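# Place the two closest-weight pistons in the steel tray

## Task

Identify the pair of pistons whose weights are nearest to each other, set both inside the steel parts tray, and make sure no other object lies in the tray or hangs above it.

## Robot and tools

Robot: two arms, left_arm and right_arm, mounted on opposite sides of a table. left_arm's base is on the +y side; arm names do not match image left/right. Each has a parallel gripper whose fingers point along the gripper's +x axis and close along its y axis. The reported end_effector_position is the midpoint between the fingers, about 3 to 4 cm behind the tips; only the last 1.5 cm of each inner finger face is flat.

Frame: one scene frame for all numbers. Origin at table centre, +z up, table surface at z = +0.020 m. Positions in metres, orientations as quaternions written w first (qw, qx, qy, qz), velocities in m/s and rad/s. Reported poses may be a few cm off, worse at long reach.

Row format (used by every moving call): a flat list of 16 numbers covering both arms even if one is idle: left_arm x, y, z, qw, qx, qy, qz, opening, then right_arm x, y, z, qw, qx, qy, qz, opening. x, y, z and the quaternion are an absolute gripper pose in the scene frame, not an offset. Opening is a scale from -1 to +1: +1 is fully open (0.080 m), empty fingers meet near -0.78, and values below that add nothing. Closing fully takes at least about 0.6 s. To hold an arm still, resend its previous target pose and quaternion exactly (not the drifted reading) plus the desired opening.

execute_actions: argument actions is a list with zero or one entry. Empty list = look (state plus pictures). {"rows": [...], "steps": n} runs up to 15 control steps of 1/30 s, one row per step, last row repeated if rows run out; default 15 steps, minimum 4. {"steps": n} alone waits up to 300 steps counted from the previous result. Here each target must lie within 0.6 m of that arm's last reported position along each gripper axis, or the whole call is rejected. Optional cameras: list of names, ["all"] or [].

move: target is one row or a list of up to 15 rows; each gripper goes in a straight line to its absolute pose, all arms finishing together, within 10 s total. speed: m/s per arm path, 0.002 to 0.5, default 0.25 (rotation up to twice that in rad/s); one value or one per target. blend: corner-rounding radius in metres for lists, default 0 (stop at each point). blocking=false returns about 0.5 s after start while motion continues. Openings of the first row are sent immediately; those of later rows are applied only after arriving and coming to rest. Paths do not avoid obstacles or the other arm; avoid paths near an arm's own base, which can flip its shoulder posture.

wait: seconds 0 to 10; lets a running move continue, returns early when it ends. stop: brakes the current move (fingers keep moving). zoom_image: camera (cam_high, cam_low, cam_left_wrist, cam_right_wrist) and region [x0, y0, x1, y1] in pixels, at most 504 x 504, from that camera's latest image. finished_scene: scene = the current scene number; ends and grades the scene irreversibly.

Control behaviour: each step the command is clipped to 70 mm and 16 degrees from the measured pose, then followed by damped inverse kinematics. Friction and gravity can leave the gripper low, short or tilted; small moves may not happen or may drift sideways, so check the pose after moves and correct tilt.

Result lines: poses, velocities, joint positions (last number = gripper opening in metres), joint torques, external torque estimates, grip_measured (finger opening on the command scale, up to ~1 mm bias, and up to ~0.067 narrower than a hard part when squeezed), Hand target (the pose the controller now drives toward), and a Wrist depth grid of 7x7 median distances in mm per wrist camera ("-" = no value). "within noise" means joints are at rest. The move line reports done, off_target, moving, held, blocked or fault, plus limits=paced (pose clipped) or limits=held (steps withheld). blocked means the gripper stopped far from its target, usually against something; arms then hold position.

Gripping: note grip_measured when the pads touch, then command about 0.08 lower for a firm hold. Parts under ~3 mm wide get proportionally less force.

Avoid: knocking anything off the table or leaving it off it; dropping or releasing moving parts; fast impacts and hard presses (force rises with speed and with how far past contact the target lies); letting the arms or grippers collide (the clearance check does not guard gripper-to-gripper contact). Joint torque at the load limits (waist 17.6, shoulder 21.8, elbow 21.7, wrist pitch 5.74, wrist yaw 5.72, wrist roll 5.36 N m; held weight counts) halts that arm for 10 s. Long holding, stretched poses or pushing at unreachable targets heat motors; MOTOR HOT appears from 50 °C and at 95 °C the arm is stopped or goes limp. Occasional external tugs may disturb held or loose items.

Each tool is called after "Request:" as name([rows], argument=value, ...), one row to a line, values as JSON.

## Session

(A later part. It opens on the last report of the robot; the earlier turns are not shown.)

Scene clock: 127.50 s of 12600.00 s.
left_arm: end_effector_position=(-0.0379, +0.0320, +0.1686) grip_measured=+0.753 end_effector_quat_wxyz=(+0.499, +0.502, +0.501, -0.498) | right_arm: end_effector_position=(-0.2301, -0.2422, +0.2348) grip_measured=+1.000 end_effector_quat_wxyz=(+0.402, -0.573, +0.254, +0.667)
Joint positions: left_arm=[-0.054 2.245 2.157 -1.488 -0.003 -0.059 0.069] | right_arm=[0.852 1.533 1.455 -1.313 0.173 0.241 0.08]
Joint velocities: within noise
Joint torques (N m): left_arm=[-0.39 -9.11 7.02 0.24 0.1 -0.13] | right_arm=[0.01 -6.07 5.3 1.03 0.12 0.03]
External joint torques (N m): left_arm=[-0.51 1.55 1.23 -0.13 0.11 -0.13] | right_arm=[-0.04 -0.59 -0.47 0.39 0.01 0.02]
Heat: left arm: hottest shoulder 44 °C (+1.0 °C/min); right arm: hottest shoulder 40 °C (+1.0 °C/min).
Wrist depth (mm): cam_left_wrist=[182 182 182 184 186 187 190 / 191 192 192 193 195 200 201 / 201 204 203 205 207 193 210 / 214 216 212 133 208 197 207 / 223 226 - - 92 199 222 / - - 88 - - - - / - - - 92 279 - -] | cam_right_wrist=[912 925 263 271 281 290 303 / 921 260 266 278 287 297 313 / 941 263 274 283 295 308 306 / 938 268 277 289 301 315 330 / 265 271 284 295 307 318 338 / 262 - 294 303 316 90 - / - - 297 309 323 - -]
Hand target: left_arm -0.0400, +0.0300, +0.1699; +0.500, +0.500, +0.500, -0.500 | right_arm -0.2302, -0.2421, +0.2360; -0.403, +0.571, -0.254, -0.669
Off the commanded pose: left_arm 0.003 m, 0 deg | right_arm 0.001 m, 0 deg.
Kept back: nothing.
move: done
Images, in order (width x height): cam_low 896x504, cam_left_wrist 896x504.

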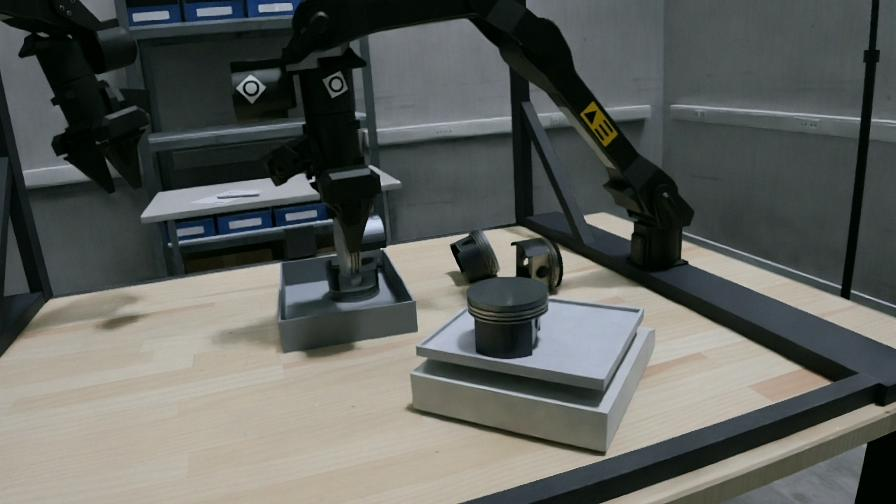

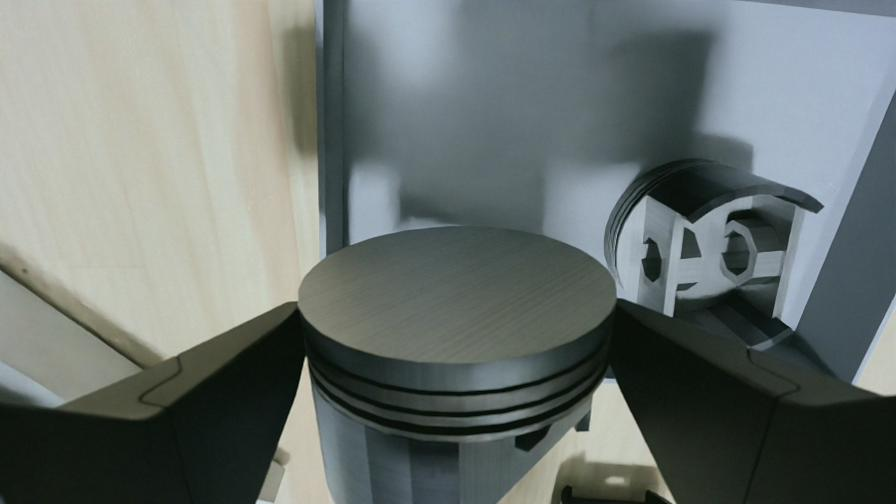

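Request:
move([
  [-0.05, 0.155, 0.165, 0.5, 0.5, 0.5, -0.5, 0.66, -0.2302, -0.2421, 0.2360, 0.403, -0.571, 0.254, 0.669, 1],
  [-0.05, 0.155, 0.088, 0.5, 0.5, 0.5, -0.5, 0.66, -0.2302, -0.2421, 0.2360, 0.403, -0.571, 0.254, 0.669, 1],
], speed=[0.15,0.08], blend=[0.01,0], cameras=["cam_left_wrist","cam_low"])

Request:
zoom_image(camera="cam_low", region=[300, 140, 600, 360])

Scene clock: 129.93 s of 12600.00 s.
left_arm: end_effector_position=(-0.0491, +0.1513, +0.0944) grip_measured=+0.753 end_effector_quat_wxyz=(+0.505, +0.495, +0.495, -0.505) | right_arm: end_effector_position=(-0.2301, -0.2422, +0.2348) grip_measured=+1.000 end_effector_quat_wxyz=(+0.402, -0.573, +0.254, +0.667)
Joint positions: left_arm=[-0.112 1.778 1.18 -0.953 -0.002 -0.117 0.069] | right_arm=[0.852 1.533 1.455 -1.313 0.173 0.241 0.08]
Joint velocities: within noise
Joint torques (N m): left_arm=[-0.38 -4.97 3.77 0.65 0.07 -0.13] | right_arm=[-0.07 -6 5.11 1.02 0.12 0.03]
External joint torques (N m): left_arm=[-0.38 2.13 -1.75 0.24 0.08 -0.13] | right_arm=[-0.06 -0.55 -0.55 0.44 0.01 0.02]
Heat: left arm: hottest shoulder 45 °C (+3.0 °C/min); right arm: hottest shoulder 40 °C (+1.0 °C/min).
Wrist depth (mm): cam_left_wrist=[- 107 121 122 124 125 127 / 127 128 130 132 132 135 133 / 134 134 136 138 140 142 144 / 141 143 142 135 145 150 152 / 147 148 92 - 91 157 162 / - - 87 - - - - / - - 167 93 179 - -] | cam_right_wrist=[904 916 262 271 282 291 304 / 919 261 267 278 289 295 311 / 937 262 273 283 295 308 305 / 948 268 278 289 301 315 330 / 266 272 284 295 306 317 339 / 263 - 291 303 314 90 - / - - 297 309 323 - -]
Hand target: left_arm -0.0500, +0.1551, +0.0882; +0.500, +0.500, +0.500, -0.500 | right_arm -0.2302, -0.2421, +0.2360; -0.403, +0.571, -0.254, -0.669
Off the commanded pose: left_arm 0.007 m, 1 deg | right_arm 0.001 m, 0 deg.
Kept back: nothing.
move: done
Images, in order (width x height): cam_low 896x504, cam_left_wrist 896x504.

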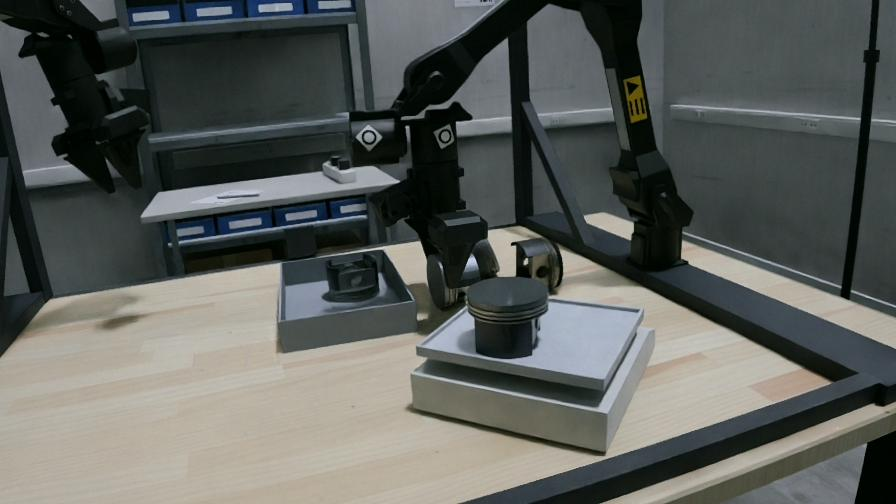

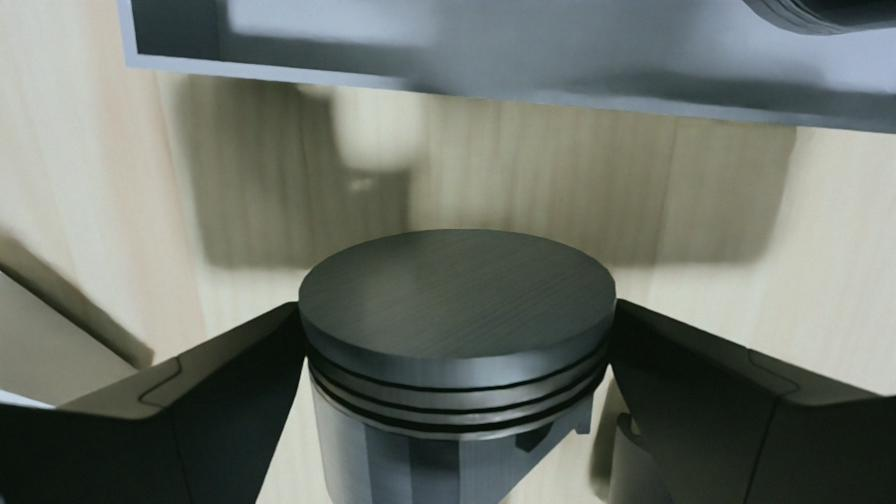

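Scaled by 1.680.

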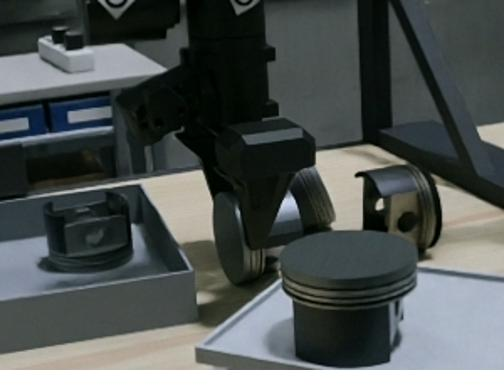

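Request:
move([
  [-0.05, 0.155, 0.089, 0.5, 0.5, 0.5, -0.5, 0.85, -0.2302, -0.2421, 0.2360, 0.403, -0.571, 0.254, 0.669, 1],
  [-0.05, 0.155, 0.089, 0.5, 0.5, 0.5, -0.5, 1, -0.2302, -0.2421, 0.2360, 0.403, -0.571, 0.254, 0.669, 1],
  [-0.05, 0.155, 0.16, 0.5, 0.5, 0.5, -0.5, 1, -0.2302, -0.2421, 0.2360, 0.403, -0.571, 0.254, 0.669, 1],
  [-0.149, 0.08, 0.19, 0.5, 0.5, 0.5, -0.5, 1, -0.2302, -0.2421, 0.2360, 0.403, -0.571, 0.254, 0.669, 1],
], speed=[0.1,0.1,0.15,0.3], blend=[0,0,0.02,0])

Scene clock: 133.50 s of 12600.00 s.
left_arm: end_effector_position=(-0.1488, +0.0820, +0.1929) grip_measured=+1.000 end_effector_quat_wxyz=(+0.500, +0.499, +0.497, -0.504) end_effector_velocity=(+0.002, -0.001, +0.004) end_effector_angular_velocity=(+0.000, -0.008, +0.010) | right_arm: end_effector_position=(-0.2301, -0.2422, +0.2348) grip_measured=+1.000 end_effector_quat_wxyz=(+0.402, -0.573, +0.254, +0.667)
Joint positions: left_arm=[-0.338 2.109 2.036 -1.49 -0.001 -0.337 0.08] | right_arm=[0.852 1.533 1.455 -1.313 0.173 0.241 0.08]
Joint velocities: left_arm=[0.002 0.007 0.027 -0.022 -0.007 -0.007 0] | right_arm=[within noise]
Joint torques (N m): left_arm=[0.1 -7.21 6.45 0.27 0.01 -0.12] | right_arm=[-0.03 -6.18 5.34 1 0.12 0.05]
External joint torques (N m): left_arm=[0.09 2.35 0.8 -0.09 0.03 -0.13] | right_arm=[-0.04 -0.77 -0.35 0.39 0.01 0.04]
Heat: left arm: hottest shoulder 44 °C (+1.0 °C/min); right arm: hottest shoulder 40 °C (+0.0 °C/min).
Wrist depth (mm): cam_left_wrist=[199 205 206 204 209 214 218 / 209 215 217 187 217 227 228 / 213 226 229 210 232 239 243 / 241 235 237 233 242 255 257 / 253 252 255 264 264 266 278 / - - 273 281 286 87 - / - - 292 238 309 - -] | cam_right_wrist=[900 922 261 272 281 291 304 / 933 261 265 278 288 295 313 / 932 263 274 283 295 308 306 / 952 267 277 290 301 314 330 / 266 272 284 296 306 319 338 / 263 - 293 304 315 90 - / - - 298 311 324 - -]
Hand target: left_arm -0.1489, +0.0800, +0.1900; +0.500, +0.500, +0.500, -0.500 | right_arm -0.2302, -0.2421, +0.2360; -0.403, +0.571, -0.254, -0.669
Off the commanded pose: left_arm 0.004 m, 1 deg | right_arm 0.001 m, 0 deg.
Kept back: nothing.
move: done

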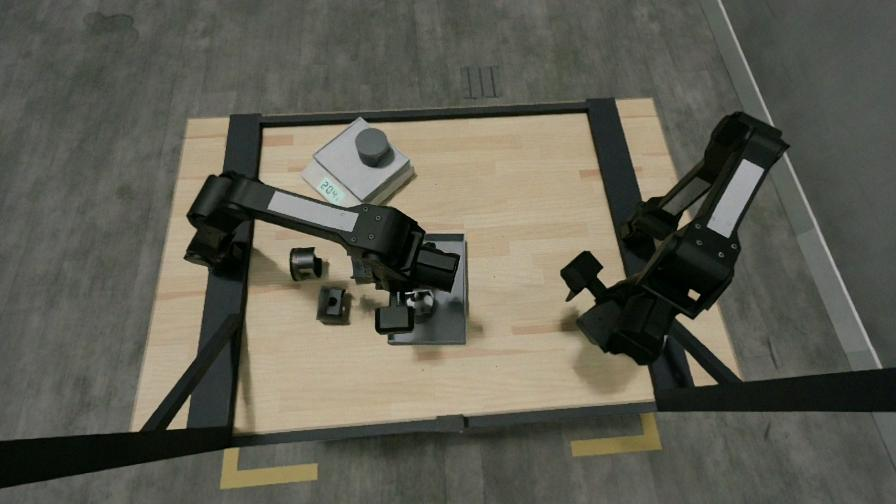

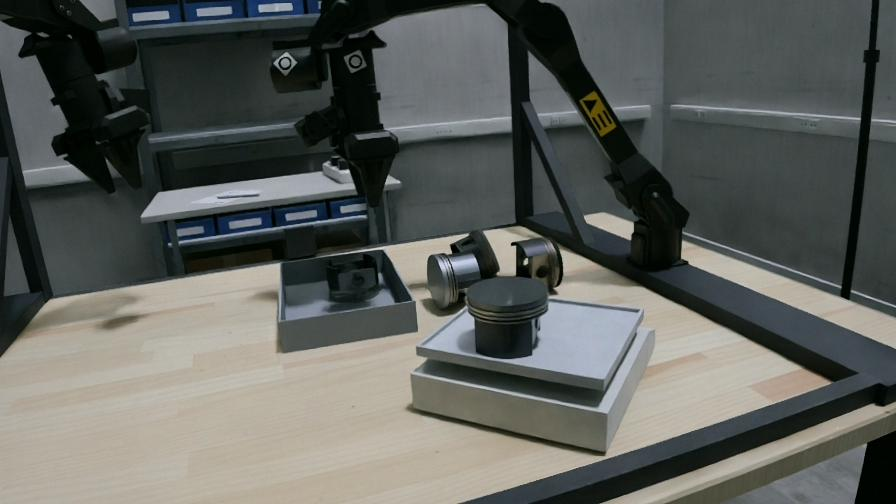

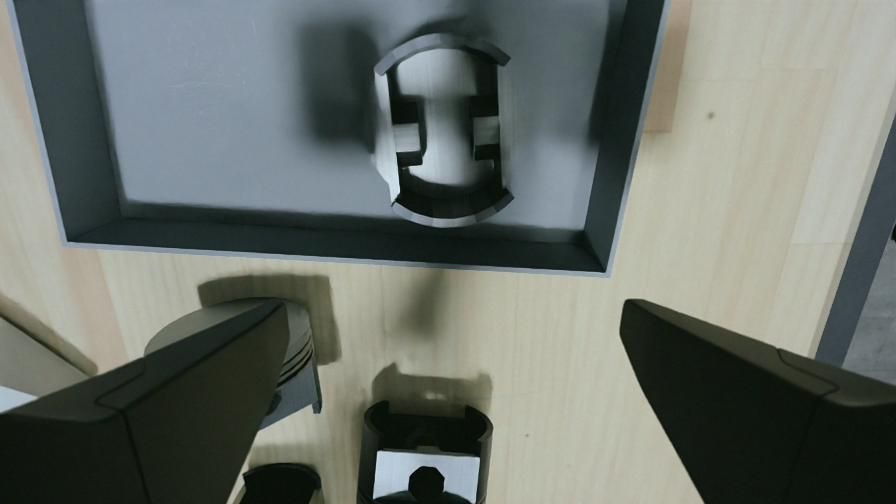

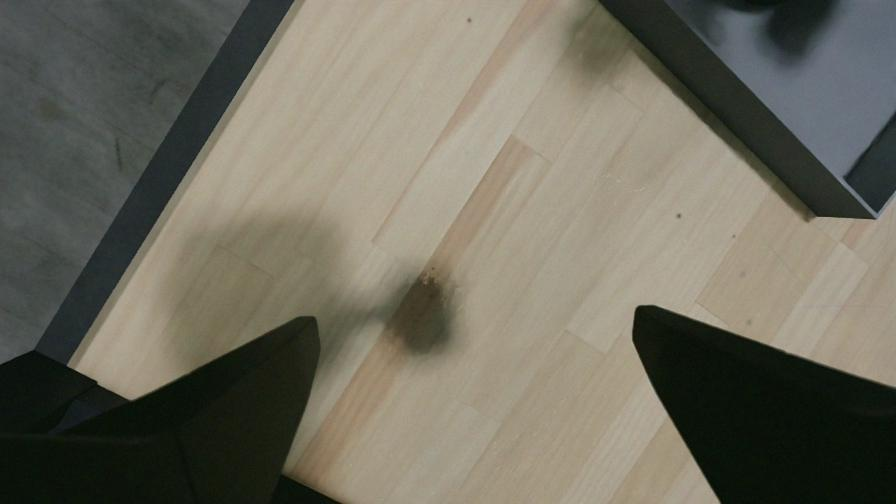

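Request:
move([
  [-0.149, 0.05, 0.14, 0.5, 0.5, 0.5, -0.5, 0.8, -0.2302, -0.2421, 0.2360, 0.403, -0.571, 0.254, 0.669, 1],
  [-0.149, 0.048, 0.091, 0.5, 0.5, 0.5, -0.5, 0.8, -0.2302, -0.2421, 0.2360, 0.403, -0.571, 0.254, 0.669, 1],
], speed=[0.2,0.1], cameras=["cam_left_wrist"])

Scene clock: 135.07 s of 12600.00 s.
left_arm: end_effector_position=(-0.1511, +0.0461, +0.0982) grip_measured=+0.803 end_effector_quat_wxyz=(+0.503, +0.494, +0.497, -0.506) | right_arm: end_effector_position=(-0.2301, -0.2422, +0.2348) grip_measured=+1.000 end_effector_quat_wxyz=(+0.402, -0.573, +0.254, +0.667)
Joint positions: left_arm=[-0.315 2.251 1.885 -1.186 -0.001 -0.321 0.071] | right_arm=[0.852 1.533 1.455 -1.313 0.173 0.241 0.08]
Joint velocities: within noise
Joint torques (N m): left_arm=[0.25 -8.47 4.44 0.49 0.01 0.15] | right_arm=[0.01 -6.2 5.42 1.01 0.13 0.03]
External joint torques (N m): left_arm=[0.28 2.12 -1.3 0.1 0.03 0.15] | right_arm=[0.06 -0.81 -0.26 0.39 0 0.02]
Heat: left arm: hottest shoulder 45 °C (+2.0 °C/min); right arm: hottest shoulder 40 °C (+0.0 °C/min).
Wrist depth (mm): cam_left_wrist=[118 120 120 121 123 124 106 / 123 124 127 129 129 130 106 / - 132 132 124 135 135 142 / 139 140 139 124 120 142 151 / 148 145 107 129 108 139 161 / - - 156 136 128 - - / - - 134 112 144 - -] | cam_right_wrist=[905 925 261 271 281 291 304 / 926 261 269 277 289 294 311 / 939 263 272 284 296 307 306 / 940 269 279 289 301 315 331 / 267 270 285 296 307 319 340 / 261 - 291 301 315 90 - / - - 297 310 324 - -]
Hand target: left_arm -0.1491, +0.0481, +0.0910; +0.500, +0.500, +0.500, -0.500 | right_arm -0.2302, -0.2421, +0.2360; -0.403, +0.571, -0.254, -0.669
Off the commanded pose: left_arm 0.008 m, 1 deg | right_arm 0.001 m, 0 deg.
Kept back: nothing.
move: done
Images, in order (width x height): cam_left_wrist 896x504.

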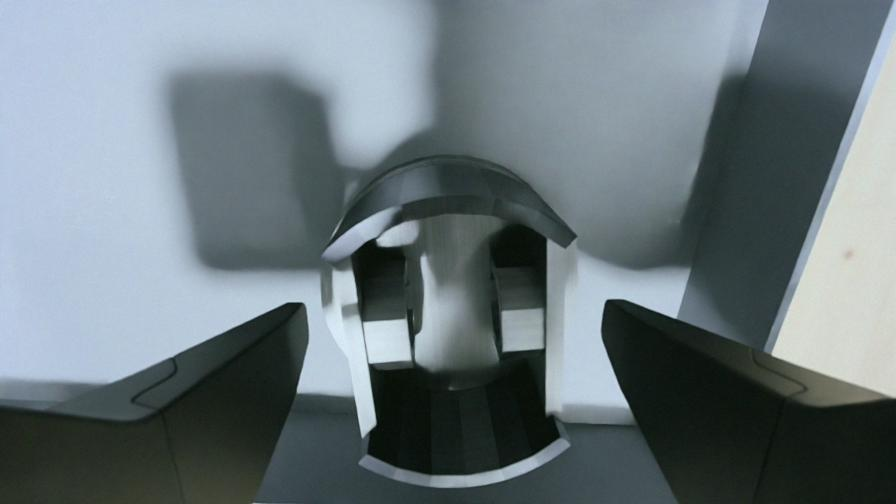

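Request:
move([
  [-0.149, 0.048, 0.090, 0.5, 0.5, 0.5, -0.5, 0.22, -0.2302, -0.2421, 0.2360, 0.403, -0.571, 0.254, 0.669, 1],
  [-0.149, 0.045, 0.17, 0.5, 0.5, 0.5, -0.5, 0.22, -0.2302, -0.2421, 0.2360, 0.403, -0.571, 0.254, 0.669, 1],
  [0.085, -0.005, 0.17, 0.5, 0.5, 0.5, -0.5, 0.22, -0.2302, -0.2421, 0.2360, 0.403, -0.571, 0.254, 0.669, 1],
  [0.085, -0.005, 0.100, 0.5, 0.5, 0.5, -0.5, 0.22, -0.2302, -0.2421, 0.2360, 0.403, -0.571, 0.254, 0.669, 1],
], speed=[0.1,0.2,0.3,0.15], blend=[0,0.02,0.02,0], cameras=["cam_left_wrist","cam_low"])

Request:
zoom_image(camera="cam_low", region=[300, 200, 500, 420])

Scene clock: 138.07 s of 12600.00 s.
left_arm: end_effector_position=(+0.0859, -0.0060, +0.1039) grip_measured=+0.291 end_effector_quat_wxyz=(+0.504, +0.497, +0.498, -0.500) | right_arm: end_effector_position=(-0.2301, -0.2422, +0.2348) grip_measured=+1.000 end_effector_quat_wxyz=(+0.402, -0.573, +0.254, +0.667)
Joint positions: left_arm=[0.211 2.468 2.287 -1.38 -0.001 0.201 0.048] | right_arm=[0.852 1.533 1.455 -1.313 0.173 0.241 0.08]
Joint velocities: within noise
Joint torques (N m): left_arm=[-0.18 -10.39 4.8 0.45 0.05 0.15] | right_arm=[-0.15 -6.02 5.31 1.03 0.09 0.06]
External joint torques (N m): left_arm=[-0.18 1.46 -0.95 0.08 0.04 0.15] | right_arm=[-0.18 -0.54 -0.44 0.41 -0.01 0.05]
Heat: left arm: hottest shoulder 45 °C (+2.0 °C/min); right arm: hottest shoulder 40 °C (+0.0 °C/min).
Wrist depth (mm): cam_left_wrist=[122 123 124 126 128 129 129 / 129 130 131 133 134 135 112 / 136 136 138 129 142 141 117 / 144 145 145 125 148 149 152 / 152 153 109 130 109 142 164 / - - - 137 115 - 171 / - - 183 115 113 - -] | cam_right_wrist=[894 922 262 271 281 290 303 / 925 260 267 278 288 295 313 / 932 262 274 282 296 306 305 / 946 268 277 289 303 315 330 / 266 272 285 295 308 318 337 / 262 - 292 302 315 90 - / - - 295 309 323 - -]
Hand target: left_arm +0.0850, -0.0050, +0.1001; +0.500, +0.500, +0.500, -0.500 | right_arm -0.2302, -0.2421, +0.2360; -0.403, +0.571, -0.254, -0.669
Off the commanded pose: left_arm 0.004 m, 1 deg | right_arm 0.001 m, 0 deg.
Kept back: nothing.
move: done
Images, in order (width x height): cam_low 896x504, cam_left_wrist 896x504.

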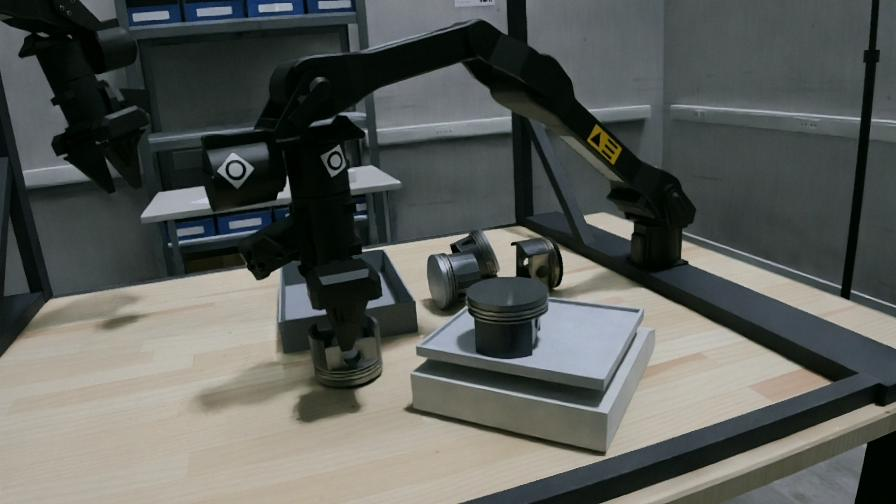

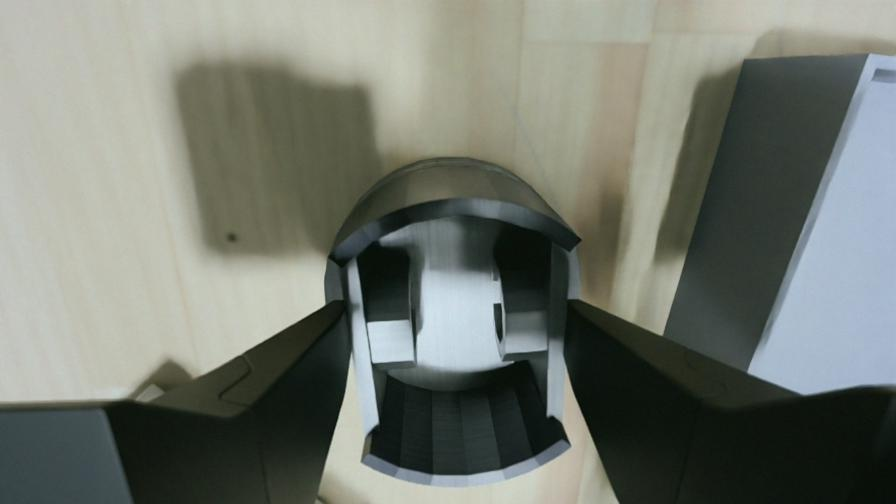

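Scaled by 2.291.

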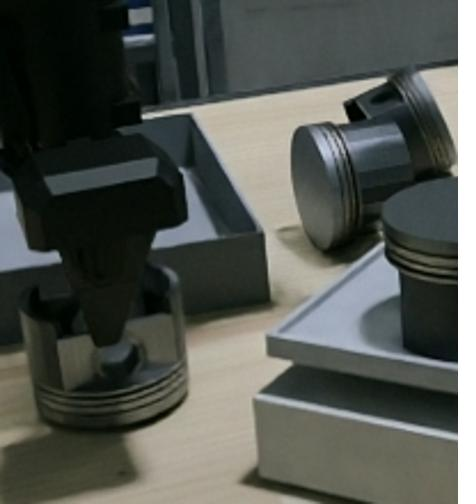

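Request:
move([
  [0.085, -0.004, 0.085, 0.5, 0.5, 0.5, -0.5, 0.22, -0.2302, -0.2421, 0.2360, 0.403, -0.571, 0.254, 0.669, 1],
  [0.085, -0.004, 0.085, 0.5, 0.5, 0.5, -0.5, 0.6, -0.2302, -0.2421, 0.2360, 0.403, -0.571, 0.254, 0.669, 1],
  [0.085, -0.004, 0.17, 0.5, 0.5, 0.5, -0.5, 0.7, -0.2302, -0.2421, 0.2360, 0.403, -0.571, 0.254, 0.669, 1],
  [-0.13, 0.19, 0.20, 0.5, 0.5, 0.5, -0.5, 1, -0.2302, -0.2421, 0.2360, 0.403, -0.571, 0.254, 0.669, 1],
], speed=[0.06,0.1,0.2,0.35], blend=[0,0,0.03,0])

Scene clock: 142.77 s of 12600.00 s.
left_arm: end_effector_position=(-0.1308, +0.1871, +0.2004) grip_measured=+1.000 end_effector_quat_wxyz=(+0.500, +0.499, +0.499, -0.502) | right_arm: end_effector_position=(-0.2301, -0.2422, +0.2348) grip_measured=+1.000 end_effector_quat_wxyz=(+0.402, -0.573, +0.254, +0.667)
Joint positions: left_arm=[-0.397 1.679 1.492 -1.38 0.001 -0.401 0.08] | right_arm=[0.852 1.533 1.455 -1.313 0.173 0.241 0.08]
Joint velocities: within noise
Joint torques (N m): left_arm=[-0.25 -6.73 4.34 0.29 -0.06 -0.13] | right_arm=[-0.12 -6.26 5.32 0.99 0.12 0.06]
External joint torques (N m): left_arm=[-0.27 -0.07 -1.45 -0.06 -0.03 -0.13] | right_arm=[-0.14 -0.83 -0.4 0.37 0.01 0.05]
Heat: left arm: hottest shoulder 46 °C (+4.0 °C/min); right arm: hottest shoulder 40 °C (+0.0 °C/min).
Wrist depth (mm): cam_left_wrist=[214 216 218 221 222 226 228 / 226 168 225 232 235 238 240 / 235 175 238 246 249 252 253 / 252 253 257 253 263 266 271 / 264 265 266 206 275 278 291 / - - 244 294 301 87 - / - - 313 318 323 - -] | cam_right_wrist=[912 928 261 273 281 291 304 / 925 261 267 278 289 295 312 / 941 263 274 284 296 309 306 / 950 269 279 289 302 314 332 / 265 271 284 297 306 318 339 / 263 - 291 303 315 90 - / - - 296 309 323 - -]
Hand target: left_arm -0.1301, +0.1900, +0.2000; +0.500, +0.500, +0.500, -0.500 | right_arm -0.2302, -0.2421, +0.2360; -0.403, +0.571, -0.254, -0.669
Off the commanded pose: left_arm 0.003 m, 0 deg | right_arm 0.001 m, 0 deg.
Kept back: nothing.
move: done; blend cut to 0 m at target 3; target 2's new opening was sent with left_arm's hand 0.011 m and 1 deg from that target; target 3's new opening was sent with left_arm's hand 0.003 m and 6 deg from that target

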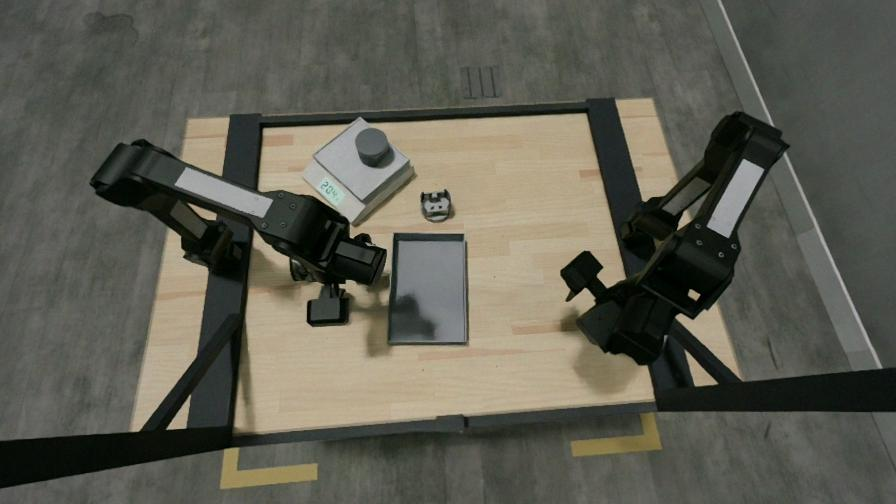

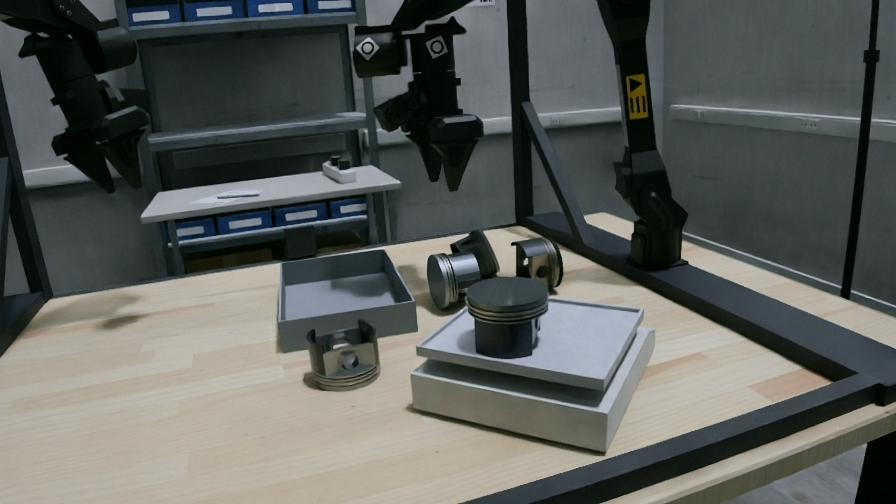

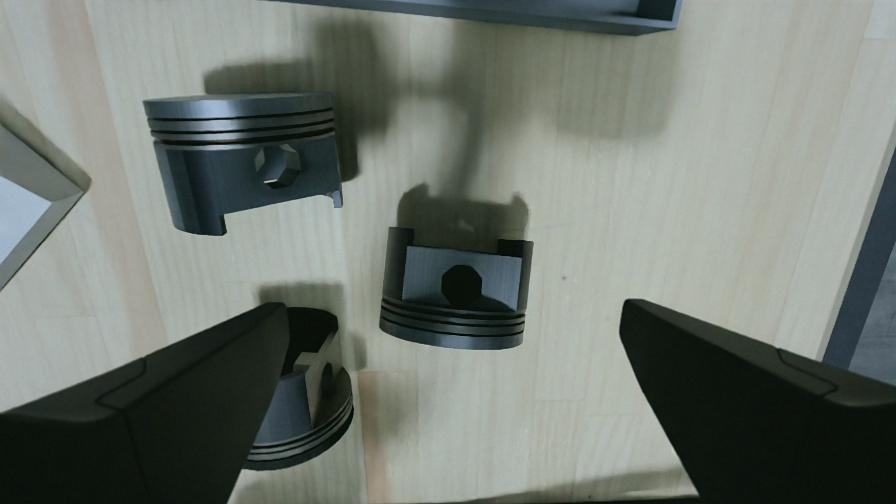

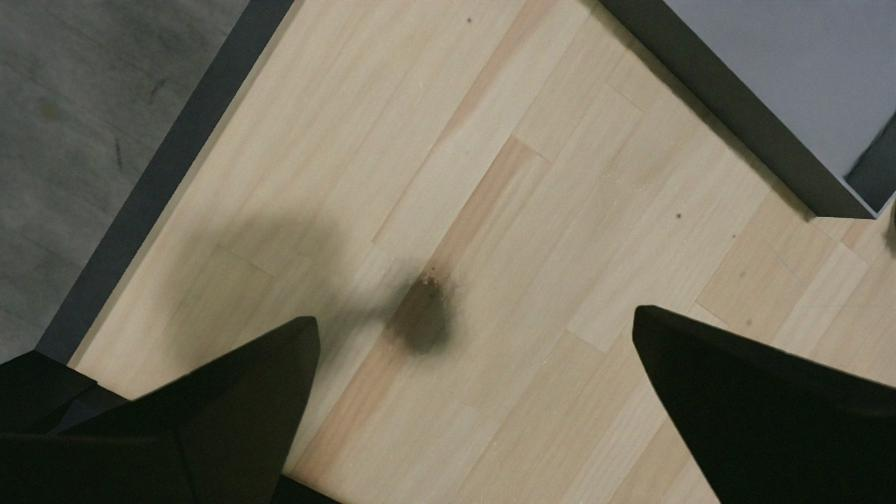

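Request:
move([
  [-0.132, 0.224, 0.135, 0.5, 0.5, 0.5, -0.5, 0.93, -0.2302, -0.2421, 0.2360, 0.403, -0.571, 0.254, 0.669, 1],
], speed=[0.2], cameras=["cam_left_wrist"])

Scene clock: 144.10 s of 12600.00 s.
left_arm: end_effector_position=(-0.1323, +0.2212, +0.1358) grip_measured=+0.933 end_effector_quat_wxyz=(+0.500, +0.499, +0.500, -0.501) | right_arm: end_effector_position=(-0.2301, -0.2422, +0.2348) grip_measured=+1.000 end_effector_quat_wxyz=(+0.402, -0.573, +0.254, +0.667)
Joint positions: left_arm=[-0.452 1.585 1.135 -1.119 0.001 -0.457 0.077] | right_arm=[0.852 1.533 1.455 -1.313 0.173 0.241 0.08]
Joint velocities: within noise
Joint torques (N m): left_arm=[-0.42 -5.88 4.24 0.48 -0.06 -0.12] | right_arm=[0.13 -6.13 5.45 1.02 0.13 0.05]
External joint torques (N m): left_arm=[-0.43 -0.05 -1.48 0.11 -0.04 -0.12] | right_arm=[0.1 -0.7 -0.3 0.38 0.03 0.04]
Heat: left arm: hottest shoulder 46 °C (+4.1 °C/min); right arm: hottest shoulder 40 °C (+0.0 °C/min).
Wrist depth (mm): cam_left_wrist=[- 119 160 162 163 165 166 / - 126 168 171 174 175 177 / 177 176 178 180 182 184 187 / 183 188 188 134 189 196 199 / 196 194 196 128 138 205 212 / - - 212 220 222 85 - / - - 224 234 238 - -] | cam_right_wrist=[907 938 262 272 282 290 304 / 932 261 267 278 289 296 312 / 925 263 274 283 295 308 305 / 942 268 278 288 302 317 330 / 266 271 285 295 310 316 341 / 262 - 292 304 315 90 - / - - 296 309 323 - -]
Hand target: left_arm -0.1320, +0.2239, +0.1350; +0.500, +0.500, +0.500, -0.500 | right_arm -0.2302, -0.2421, +0.2360; -0.403, +0.571, -0.254, -0.669
Off the commanded pose: left_arm 0.003 m, 0 deg | right_arm 0.001 m, 0 deg.
Kept back: nothing.
move: done
Images, in order (width x height): cam_left_wrist 896x504.

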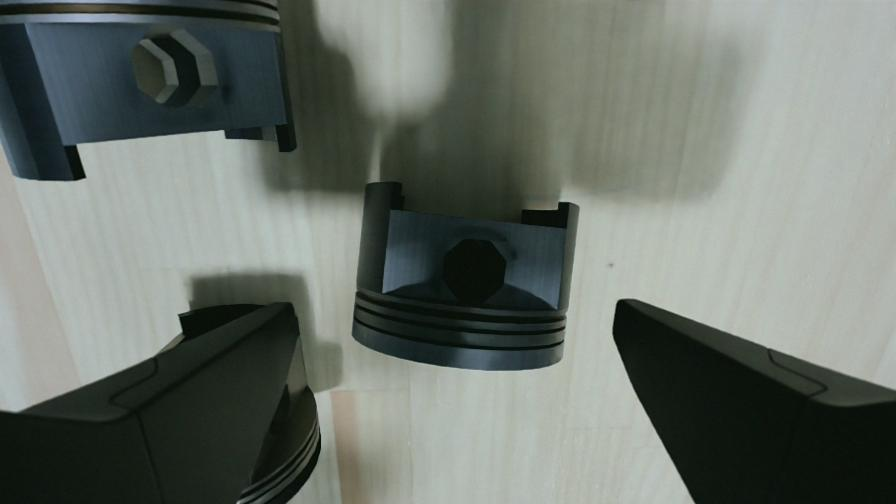

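Request:
move([
  [-0.1365, 0.226, 0.11, 0.4639, 0.5337, 0.4639, -0.5337, 0.93, -0.2302, -0.2421, 0.2360, 0.403, -0.571, 0.254, 0.669, 1],
  [-0.1365, 0.227, 0.082, 0.4639, 0.5337, 0.4639, -0.5337, 0.93, -0.2302, -0.2421, 0.2360, 0.403, -0.571, 0.254, 0.669, 1],
], speed=[0.2,0.08], cameras=["cam_left_wrist"])

Scene clock: 145.53 s of 12600.00 s.
left_arm: end_effector_position=(-0.1371, +0.2238, +0.0865) grip_measured=+0.933 end_effector_quat_wxyz=(+0.468, +0.526, +0.464, -0.537) | right_arm: end_effector_position=(-0.2301, -0.2422, +0.2348) grip_measured=+1.000 end_effector_quat_wxyz=(+0.402, -0.573, +0.254, +0.667)
Joint positions: left_arm=[-0.472 1.632 0.978 -0.9 0.001 -0.345 0.077] | right_arm=[0.852 1.533 1.455 -1.313 0.173 0.241 0.08]
Joint velocities: within noise
Joint torques (N m): left_arm=[-0.41 -4 3.98 0.51 -0.06 0.14] | right_arm=[-0.05 -6.14 5.3 1.02 0.14 0.06]
External joint torques (N m): left_arm=[-0.41 1.82 -1.4 0.11 -0.04 0.14] | right_arm=[-0.04 -0.77 -0.37 0.4 0.02 0.05]
Heat: left arm: hottest shoulder 46 °C (+4.0 °C/min); right arm: hottest shoulder 40 °C (+0.0 °C/min).
Wrist depth (mm): cam_left_wrist=[- 114 117 118 119 121 122 / - 121 123 124 126 127 128 / - 127 129 131 133 135 136 / 133 134 134 136 137 142 144 / 141 140 90 132 - 148 153 / - - - - - 85 - / - - - - 82 - -] | cam_right_wrist=[902 919 262 270 280 290 303 / 932 262 267 278 289 295 313 / 955 264 273 283 295 308 305 / 941 267 277 290 302 317 329 / 266 272 286 295 307 320 339 / 263 - 294 302 315 90 - / - - 296 309 322 - -]
Hand target: left_arm -0.1364, +0.2271, +0.0820; +0.464, +0.534, +0.464, -0.534 | right_arm -0.2302, -0.2421, +0.2360; -0.403, +0.571, -0.254, -0.669
Off the commanded pose: left_arm 0.006 m, 1 deg | right_arm 0.001 m, 0 deg.
Kept back: nothing.
move: done
Images, in order (width x height): cam_left_wrist 896x504.

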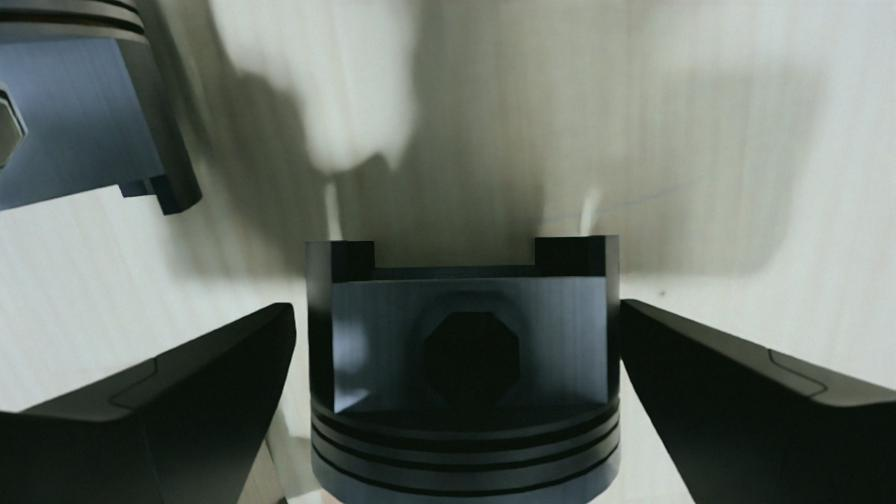

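Request:
move([
  [-0.138, 0.231, 0.081, 0.4639, 0.5337, 0.4639, -0.5337, 0.93, -0.2302, -0.2421, 0.2360, 0.403, -0.571, 0.254, 0.669, 1],
  [-0.138, 0.231, 0.081, 0.4639, 0.5337, 0.4639, -0.5337, 0.66, -0.2302, -0.2421, 0.2360, 0.403, -0.571, 0.254, 0.669, 1],
], speed=[0.06,0.08], cameras=["cam_left_wrist"])

Scene clock: 146.97 s of 12600.00 s.
left_arm: end_effector_position=(-0.1387, +0.2278, +0.0834) grip_measured=+0.772 end_effector_quat_wxyz=(+0.465, +0.531, +0.463, -0.537) | right_arm: end_effector_position=(-0.2301, -0.2422, +0.2348) grip_measured=+1.000 end_effector_quat_wxyz=(+0.402, -0.573, +0.254, +0.667)
Joint positions: left_arm=[-0.485 1.632 0.965 -0.894 0 -0.35 0.07] | right_arm=[0.852 1.533 1.455 -1.313 0.173 0.241 0.08]
Joint velocities: within noise
Joint torques (N m): left_arm=[-0.38 -4.99 3.92 0.47 -0.03 -0.13] | right_arm=[0.11 -6.02 5.26 1.01 0.13 0.04]
External joint torques (N m): left_arm=[-0.4 0.83 -1.44 0.09 0 -0.13] | right_arm=[0.1 -0.66 -0.41 0.4 0.03 0.03]
Heat: left arm: hottest shoulder 46 °C (+4.0 °C/min); right arm: hottest shoulder 40 °C (+0.0 °C/min).
Wrist depth (mm): cam_left_wrist=[- 112 114 116 116 118 120 / - 118 119 121 122 124 126 / - 125 126 128 129 131 133 / 130 132 131 133 87 140 141 / 138 137 - - 85 145 149 / - - - - 81 - - / - - - - - - -] | cam_right_wrist=[902 918 262 271 281 290 303 / 905 261 267 276 289 296 314 / 942 264 271 283 295 307 306 / 955 268 278 289 302 316 331 / 265 271 284 295 307 317 339 / 262 - 291 302 316 90 - / - - 295 311 323 - -]
Hand target: left_arm -0.1380, +0.2310, +0.0810; +0.464, +0.534, +0.464, -0.534 | right_arm -0.2302, -0.2421, +0.2360; -0.403, +0.571, -0.254, -0.669
Off the commanded pose: left_arm 0.004 m, 1 deg | right_arm 0.001 m, 0 deg.
Kept back: nothing.
move: done
Images, in order (width x height): cam_left_wrist 896x504.

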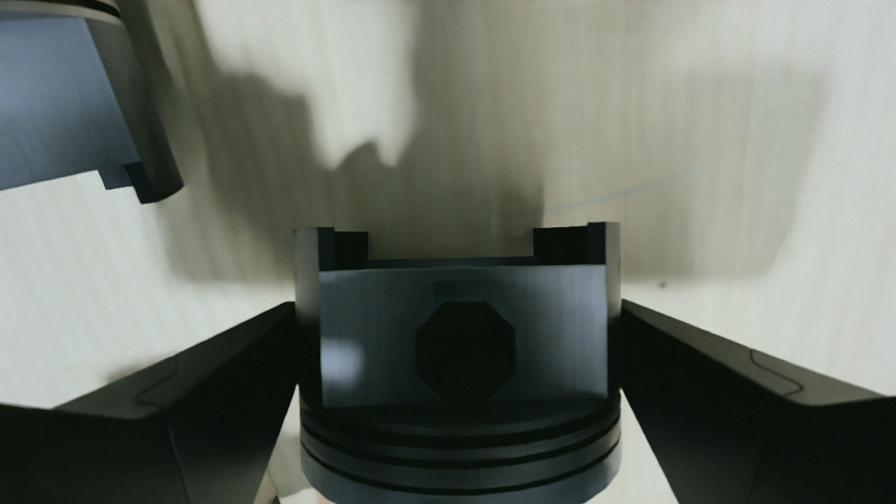

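Request:
move([
  [-0.138, 0.231, 0.165, 0.4639, 0.5337, 0.4639, -0.5337, 0.66, -0.2302, -0.2421, 0.2360, 0.403, -0.571, 0.254, 0.669, 1],
  [-0.148, 0.040, 0.165, 0.5, 0.5, 0.5, -0.5, 0.66, -0.2302, -0.2421, 0.2360, 0.403, -0.571, 0.254, 0.669, 1],
  [-0.148, 0.040, 0.105, 0.5, 0.5, 0.5, -0.5, 0.66, -0.2302, -0.2421, 0.2360, 0.403, -0.571, 0.254, 0.669, 1],
], speed=[0.15,0.25,0.15], blend=[0.02,0.01,0], cameras=["cam_left_wrist","cam_low"])

Scene clock: 149.40 s of 12600.00 s.
left_arm: end_effector_position=(-0.1486, +0.0391, +0.1075) grip_measured=+0.772 end_effector_quat_wxyz=(+0.501, +0.498, +0.499, -0.502) | right_arm: end_effector_position=(-0.2301, -0.2422, +0.2348) grip_measured=+1.000 end_effector_quat_wxyz=(+0.402, -0.573, +0.254, +0.667)
Joint positions: left_arm=[-0.304 2.286 1.981 -1.259 0 -0.309 0.07] | right_arm=[0.852 1.533 1.455 -1.313 0.173 0.241 0.08]
Joint velocities: within noise
Joint torques (N m): left_arm=[-0.01 -9.6 4.95 0.42 -0.02 0] | right_arm=[0.07 -6.04 5.21 1 0.1 0.05]
External joint torques (N m): left_arm=[-0.07 1.27 -0.82 0.05 0 0] | right_arm=[0.07 -0.62 -0.46 0.4 -0.02 0.05]
Heat: left arm: hottest shoulder 46 °C (+4.0 °C/min); right arm: hottest shoulder 40 °C (+0.0 °C/min).
Wrist depth (mm): cam_left_wrist=[124 125 127 129 130 130 115 / - 132 134 136 136 137 119 / 140 141 142 142 145 143 148 / 147 149 146 150 87 147 161 / 156 156 - - 85 137 171 / - - - - 82 - - / - - - - - - -] | cam_right_wrist=[913 926 261 272 282 291 304 / 937 262 266 278 288 295 313 / 938 262 273 283 295 308 307 / 935 268 278 289 301 315 330 / 266 272 284 296 307 318 339 / 261 - 292 302 315 90 - / - - 296 309 323 - -]
Hand target: left_arm -0.1481, +0.0400, +0.1050; +0.500, +0.500, +0.500, -0.500 | right_arm -0.2302, -0.2421, +0.2360; -0.403, +0.571, -0.254, -0.669
Off the commanded pose: left_arm 0.003 m, 0 deg | right_arm 0.001 m, 0 deg.
Kept back: nothing.
move: done
Images, in order (width x height): cam_low 896x504, cam_left_wrist 896x504.

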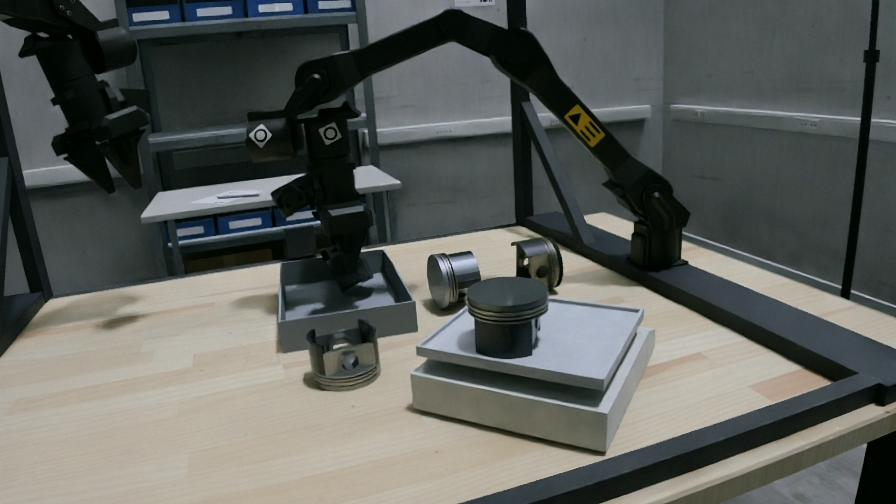

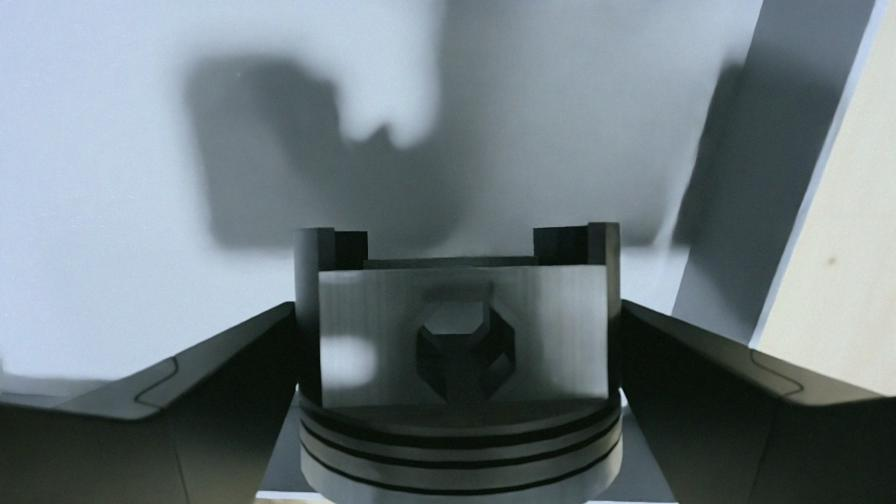

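Request:
move([
  [-0.137, 0.036, 0.105, 0.5, 0.5, 0.5, -0.5, 0.66, -0.2302, -0.2421, 0.2360, 0.403, -0.571, 0.254, 0.669, 1],
  [-0.137, 0.037, 0.086, 0.5, 0.5, 0.5, -0.5, 0.66, -0.2302, -0.2421, 0.2360, 0.403, -0.571, 0.254, 0.669, 1],
], speed=[0.15,0.06], cameras=["cam_left_wrist","cam_low"])

Scene clock: 150.40 s of 12600.00 s.
left_arm: end_effector_position=(-0.1374, +0.0344, +0.0920) grip_measured=+0.773 end_effector_quat_wxyz=(+0.504, +0.493, +0.498, -0.504) | right_arm: end_effector_position=(-0.2301, -0.2422, +0.2348) grip_measured=+1.000 end_effector_quat_wxyz=(+0.402, -0.573, +0.254, +0.667)
Joint positions: left_arm=[-0.277 2.288 1.923 -1.189 0 -0.287 0.07] | right_arm=[0.852 1.533 1.455 -1.313 0.173 0.241 0.08]
Joint velocities: within noise
Joint torques (N m): left_arm=[-0.15 -8.97 4.45 0.39 -0.03 0.14] | right_arm=[0.07 -6.08 5.37 1.01 0.14 0.05]
External joint torques (N m): left_arm=[-0.08 1.84 -1.25 0.02 -0.01 0.14] | right_arm=[0.08 -0.66 -0.34 0.39 0.03 0.04]
Heat: left arm: hottest shoulder 46 °C (+4.0 °C/min); right arm: hottest shoulder 40 °C (+0.0 °C/min).
Wrist depth (mm): cam_left_wrist=[- 113 114 115 117 117 113 / 117 119 121 120 123 124 112 / 124 125 126 129 129 132 116 / 131 131 131 132 87 139 110 / 139 137 - - 84 144 119 / - - - - 82 - - / - - - - - - -] | cam_right_wrist=[901 930 262 273 281 292 304 / 924 261 267 277 289 296 312 / 943 261 273 283 295 309 305 / 950 267 277 290 302 314 331 / 265 271 284 294 306 317 339 / 262 - 292 302 315 90 - / - - 296 310 323 - -]
Hand target: left_arm -0.1370, +0.0371, +0.0860; +0.500, +0.500, +0.500, -0.500 | right_arm -0.2302, -0.2421, +0.2360; -0.403, +0.571, -0.254, -0.669
Off the commanded pose: left_arm 0.007 m, 1 deg | right_arm 0.001 m, 0 deg.
Kept back: nothing.
move: done
Images, in order (width x height): cam_low 896x504, cam_left_wrist 896x504.

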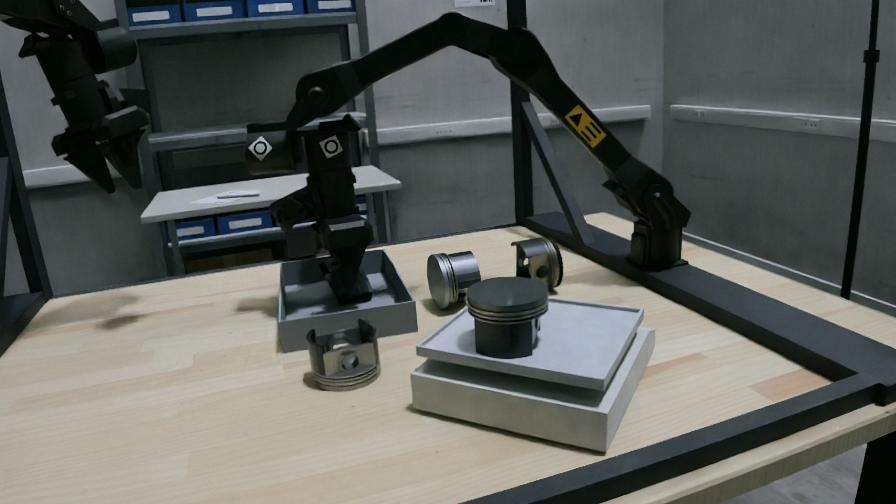

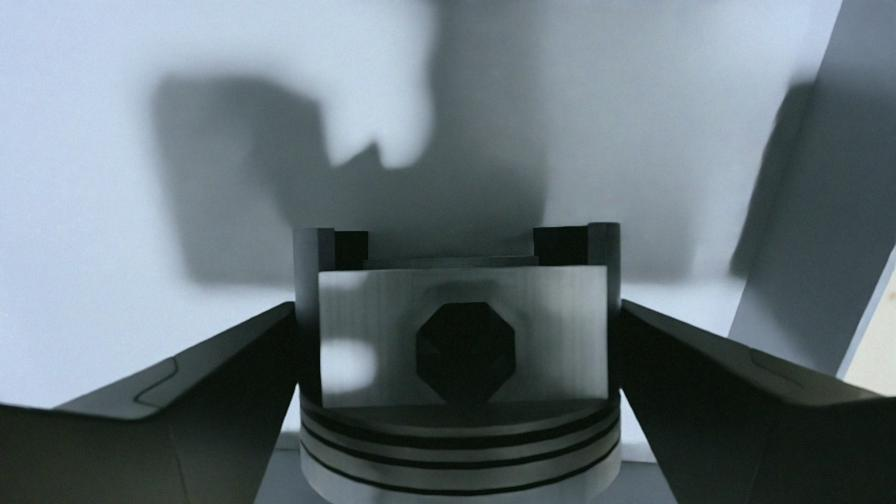

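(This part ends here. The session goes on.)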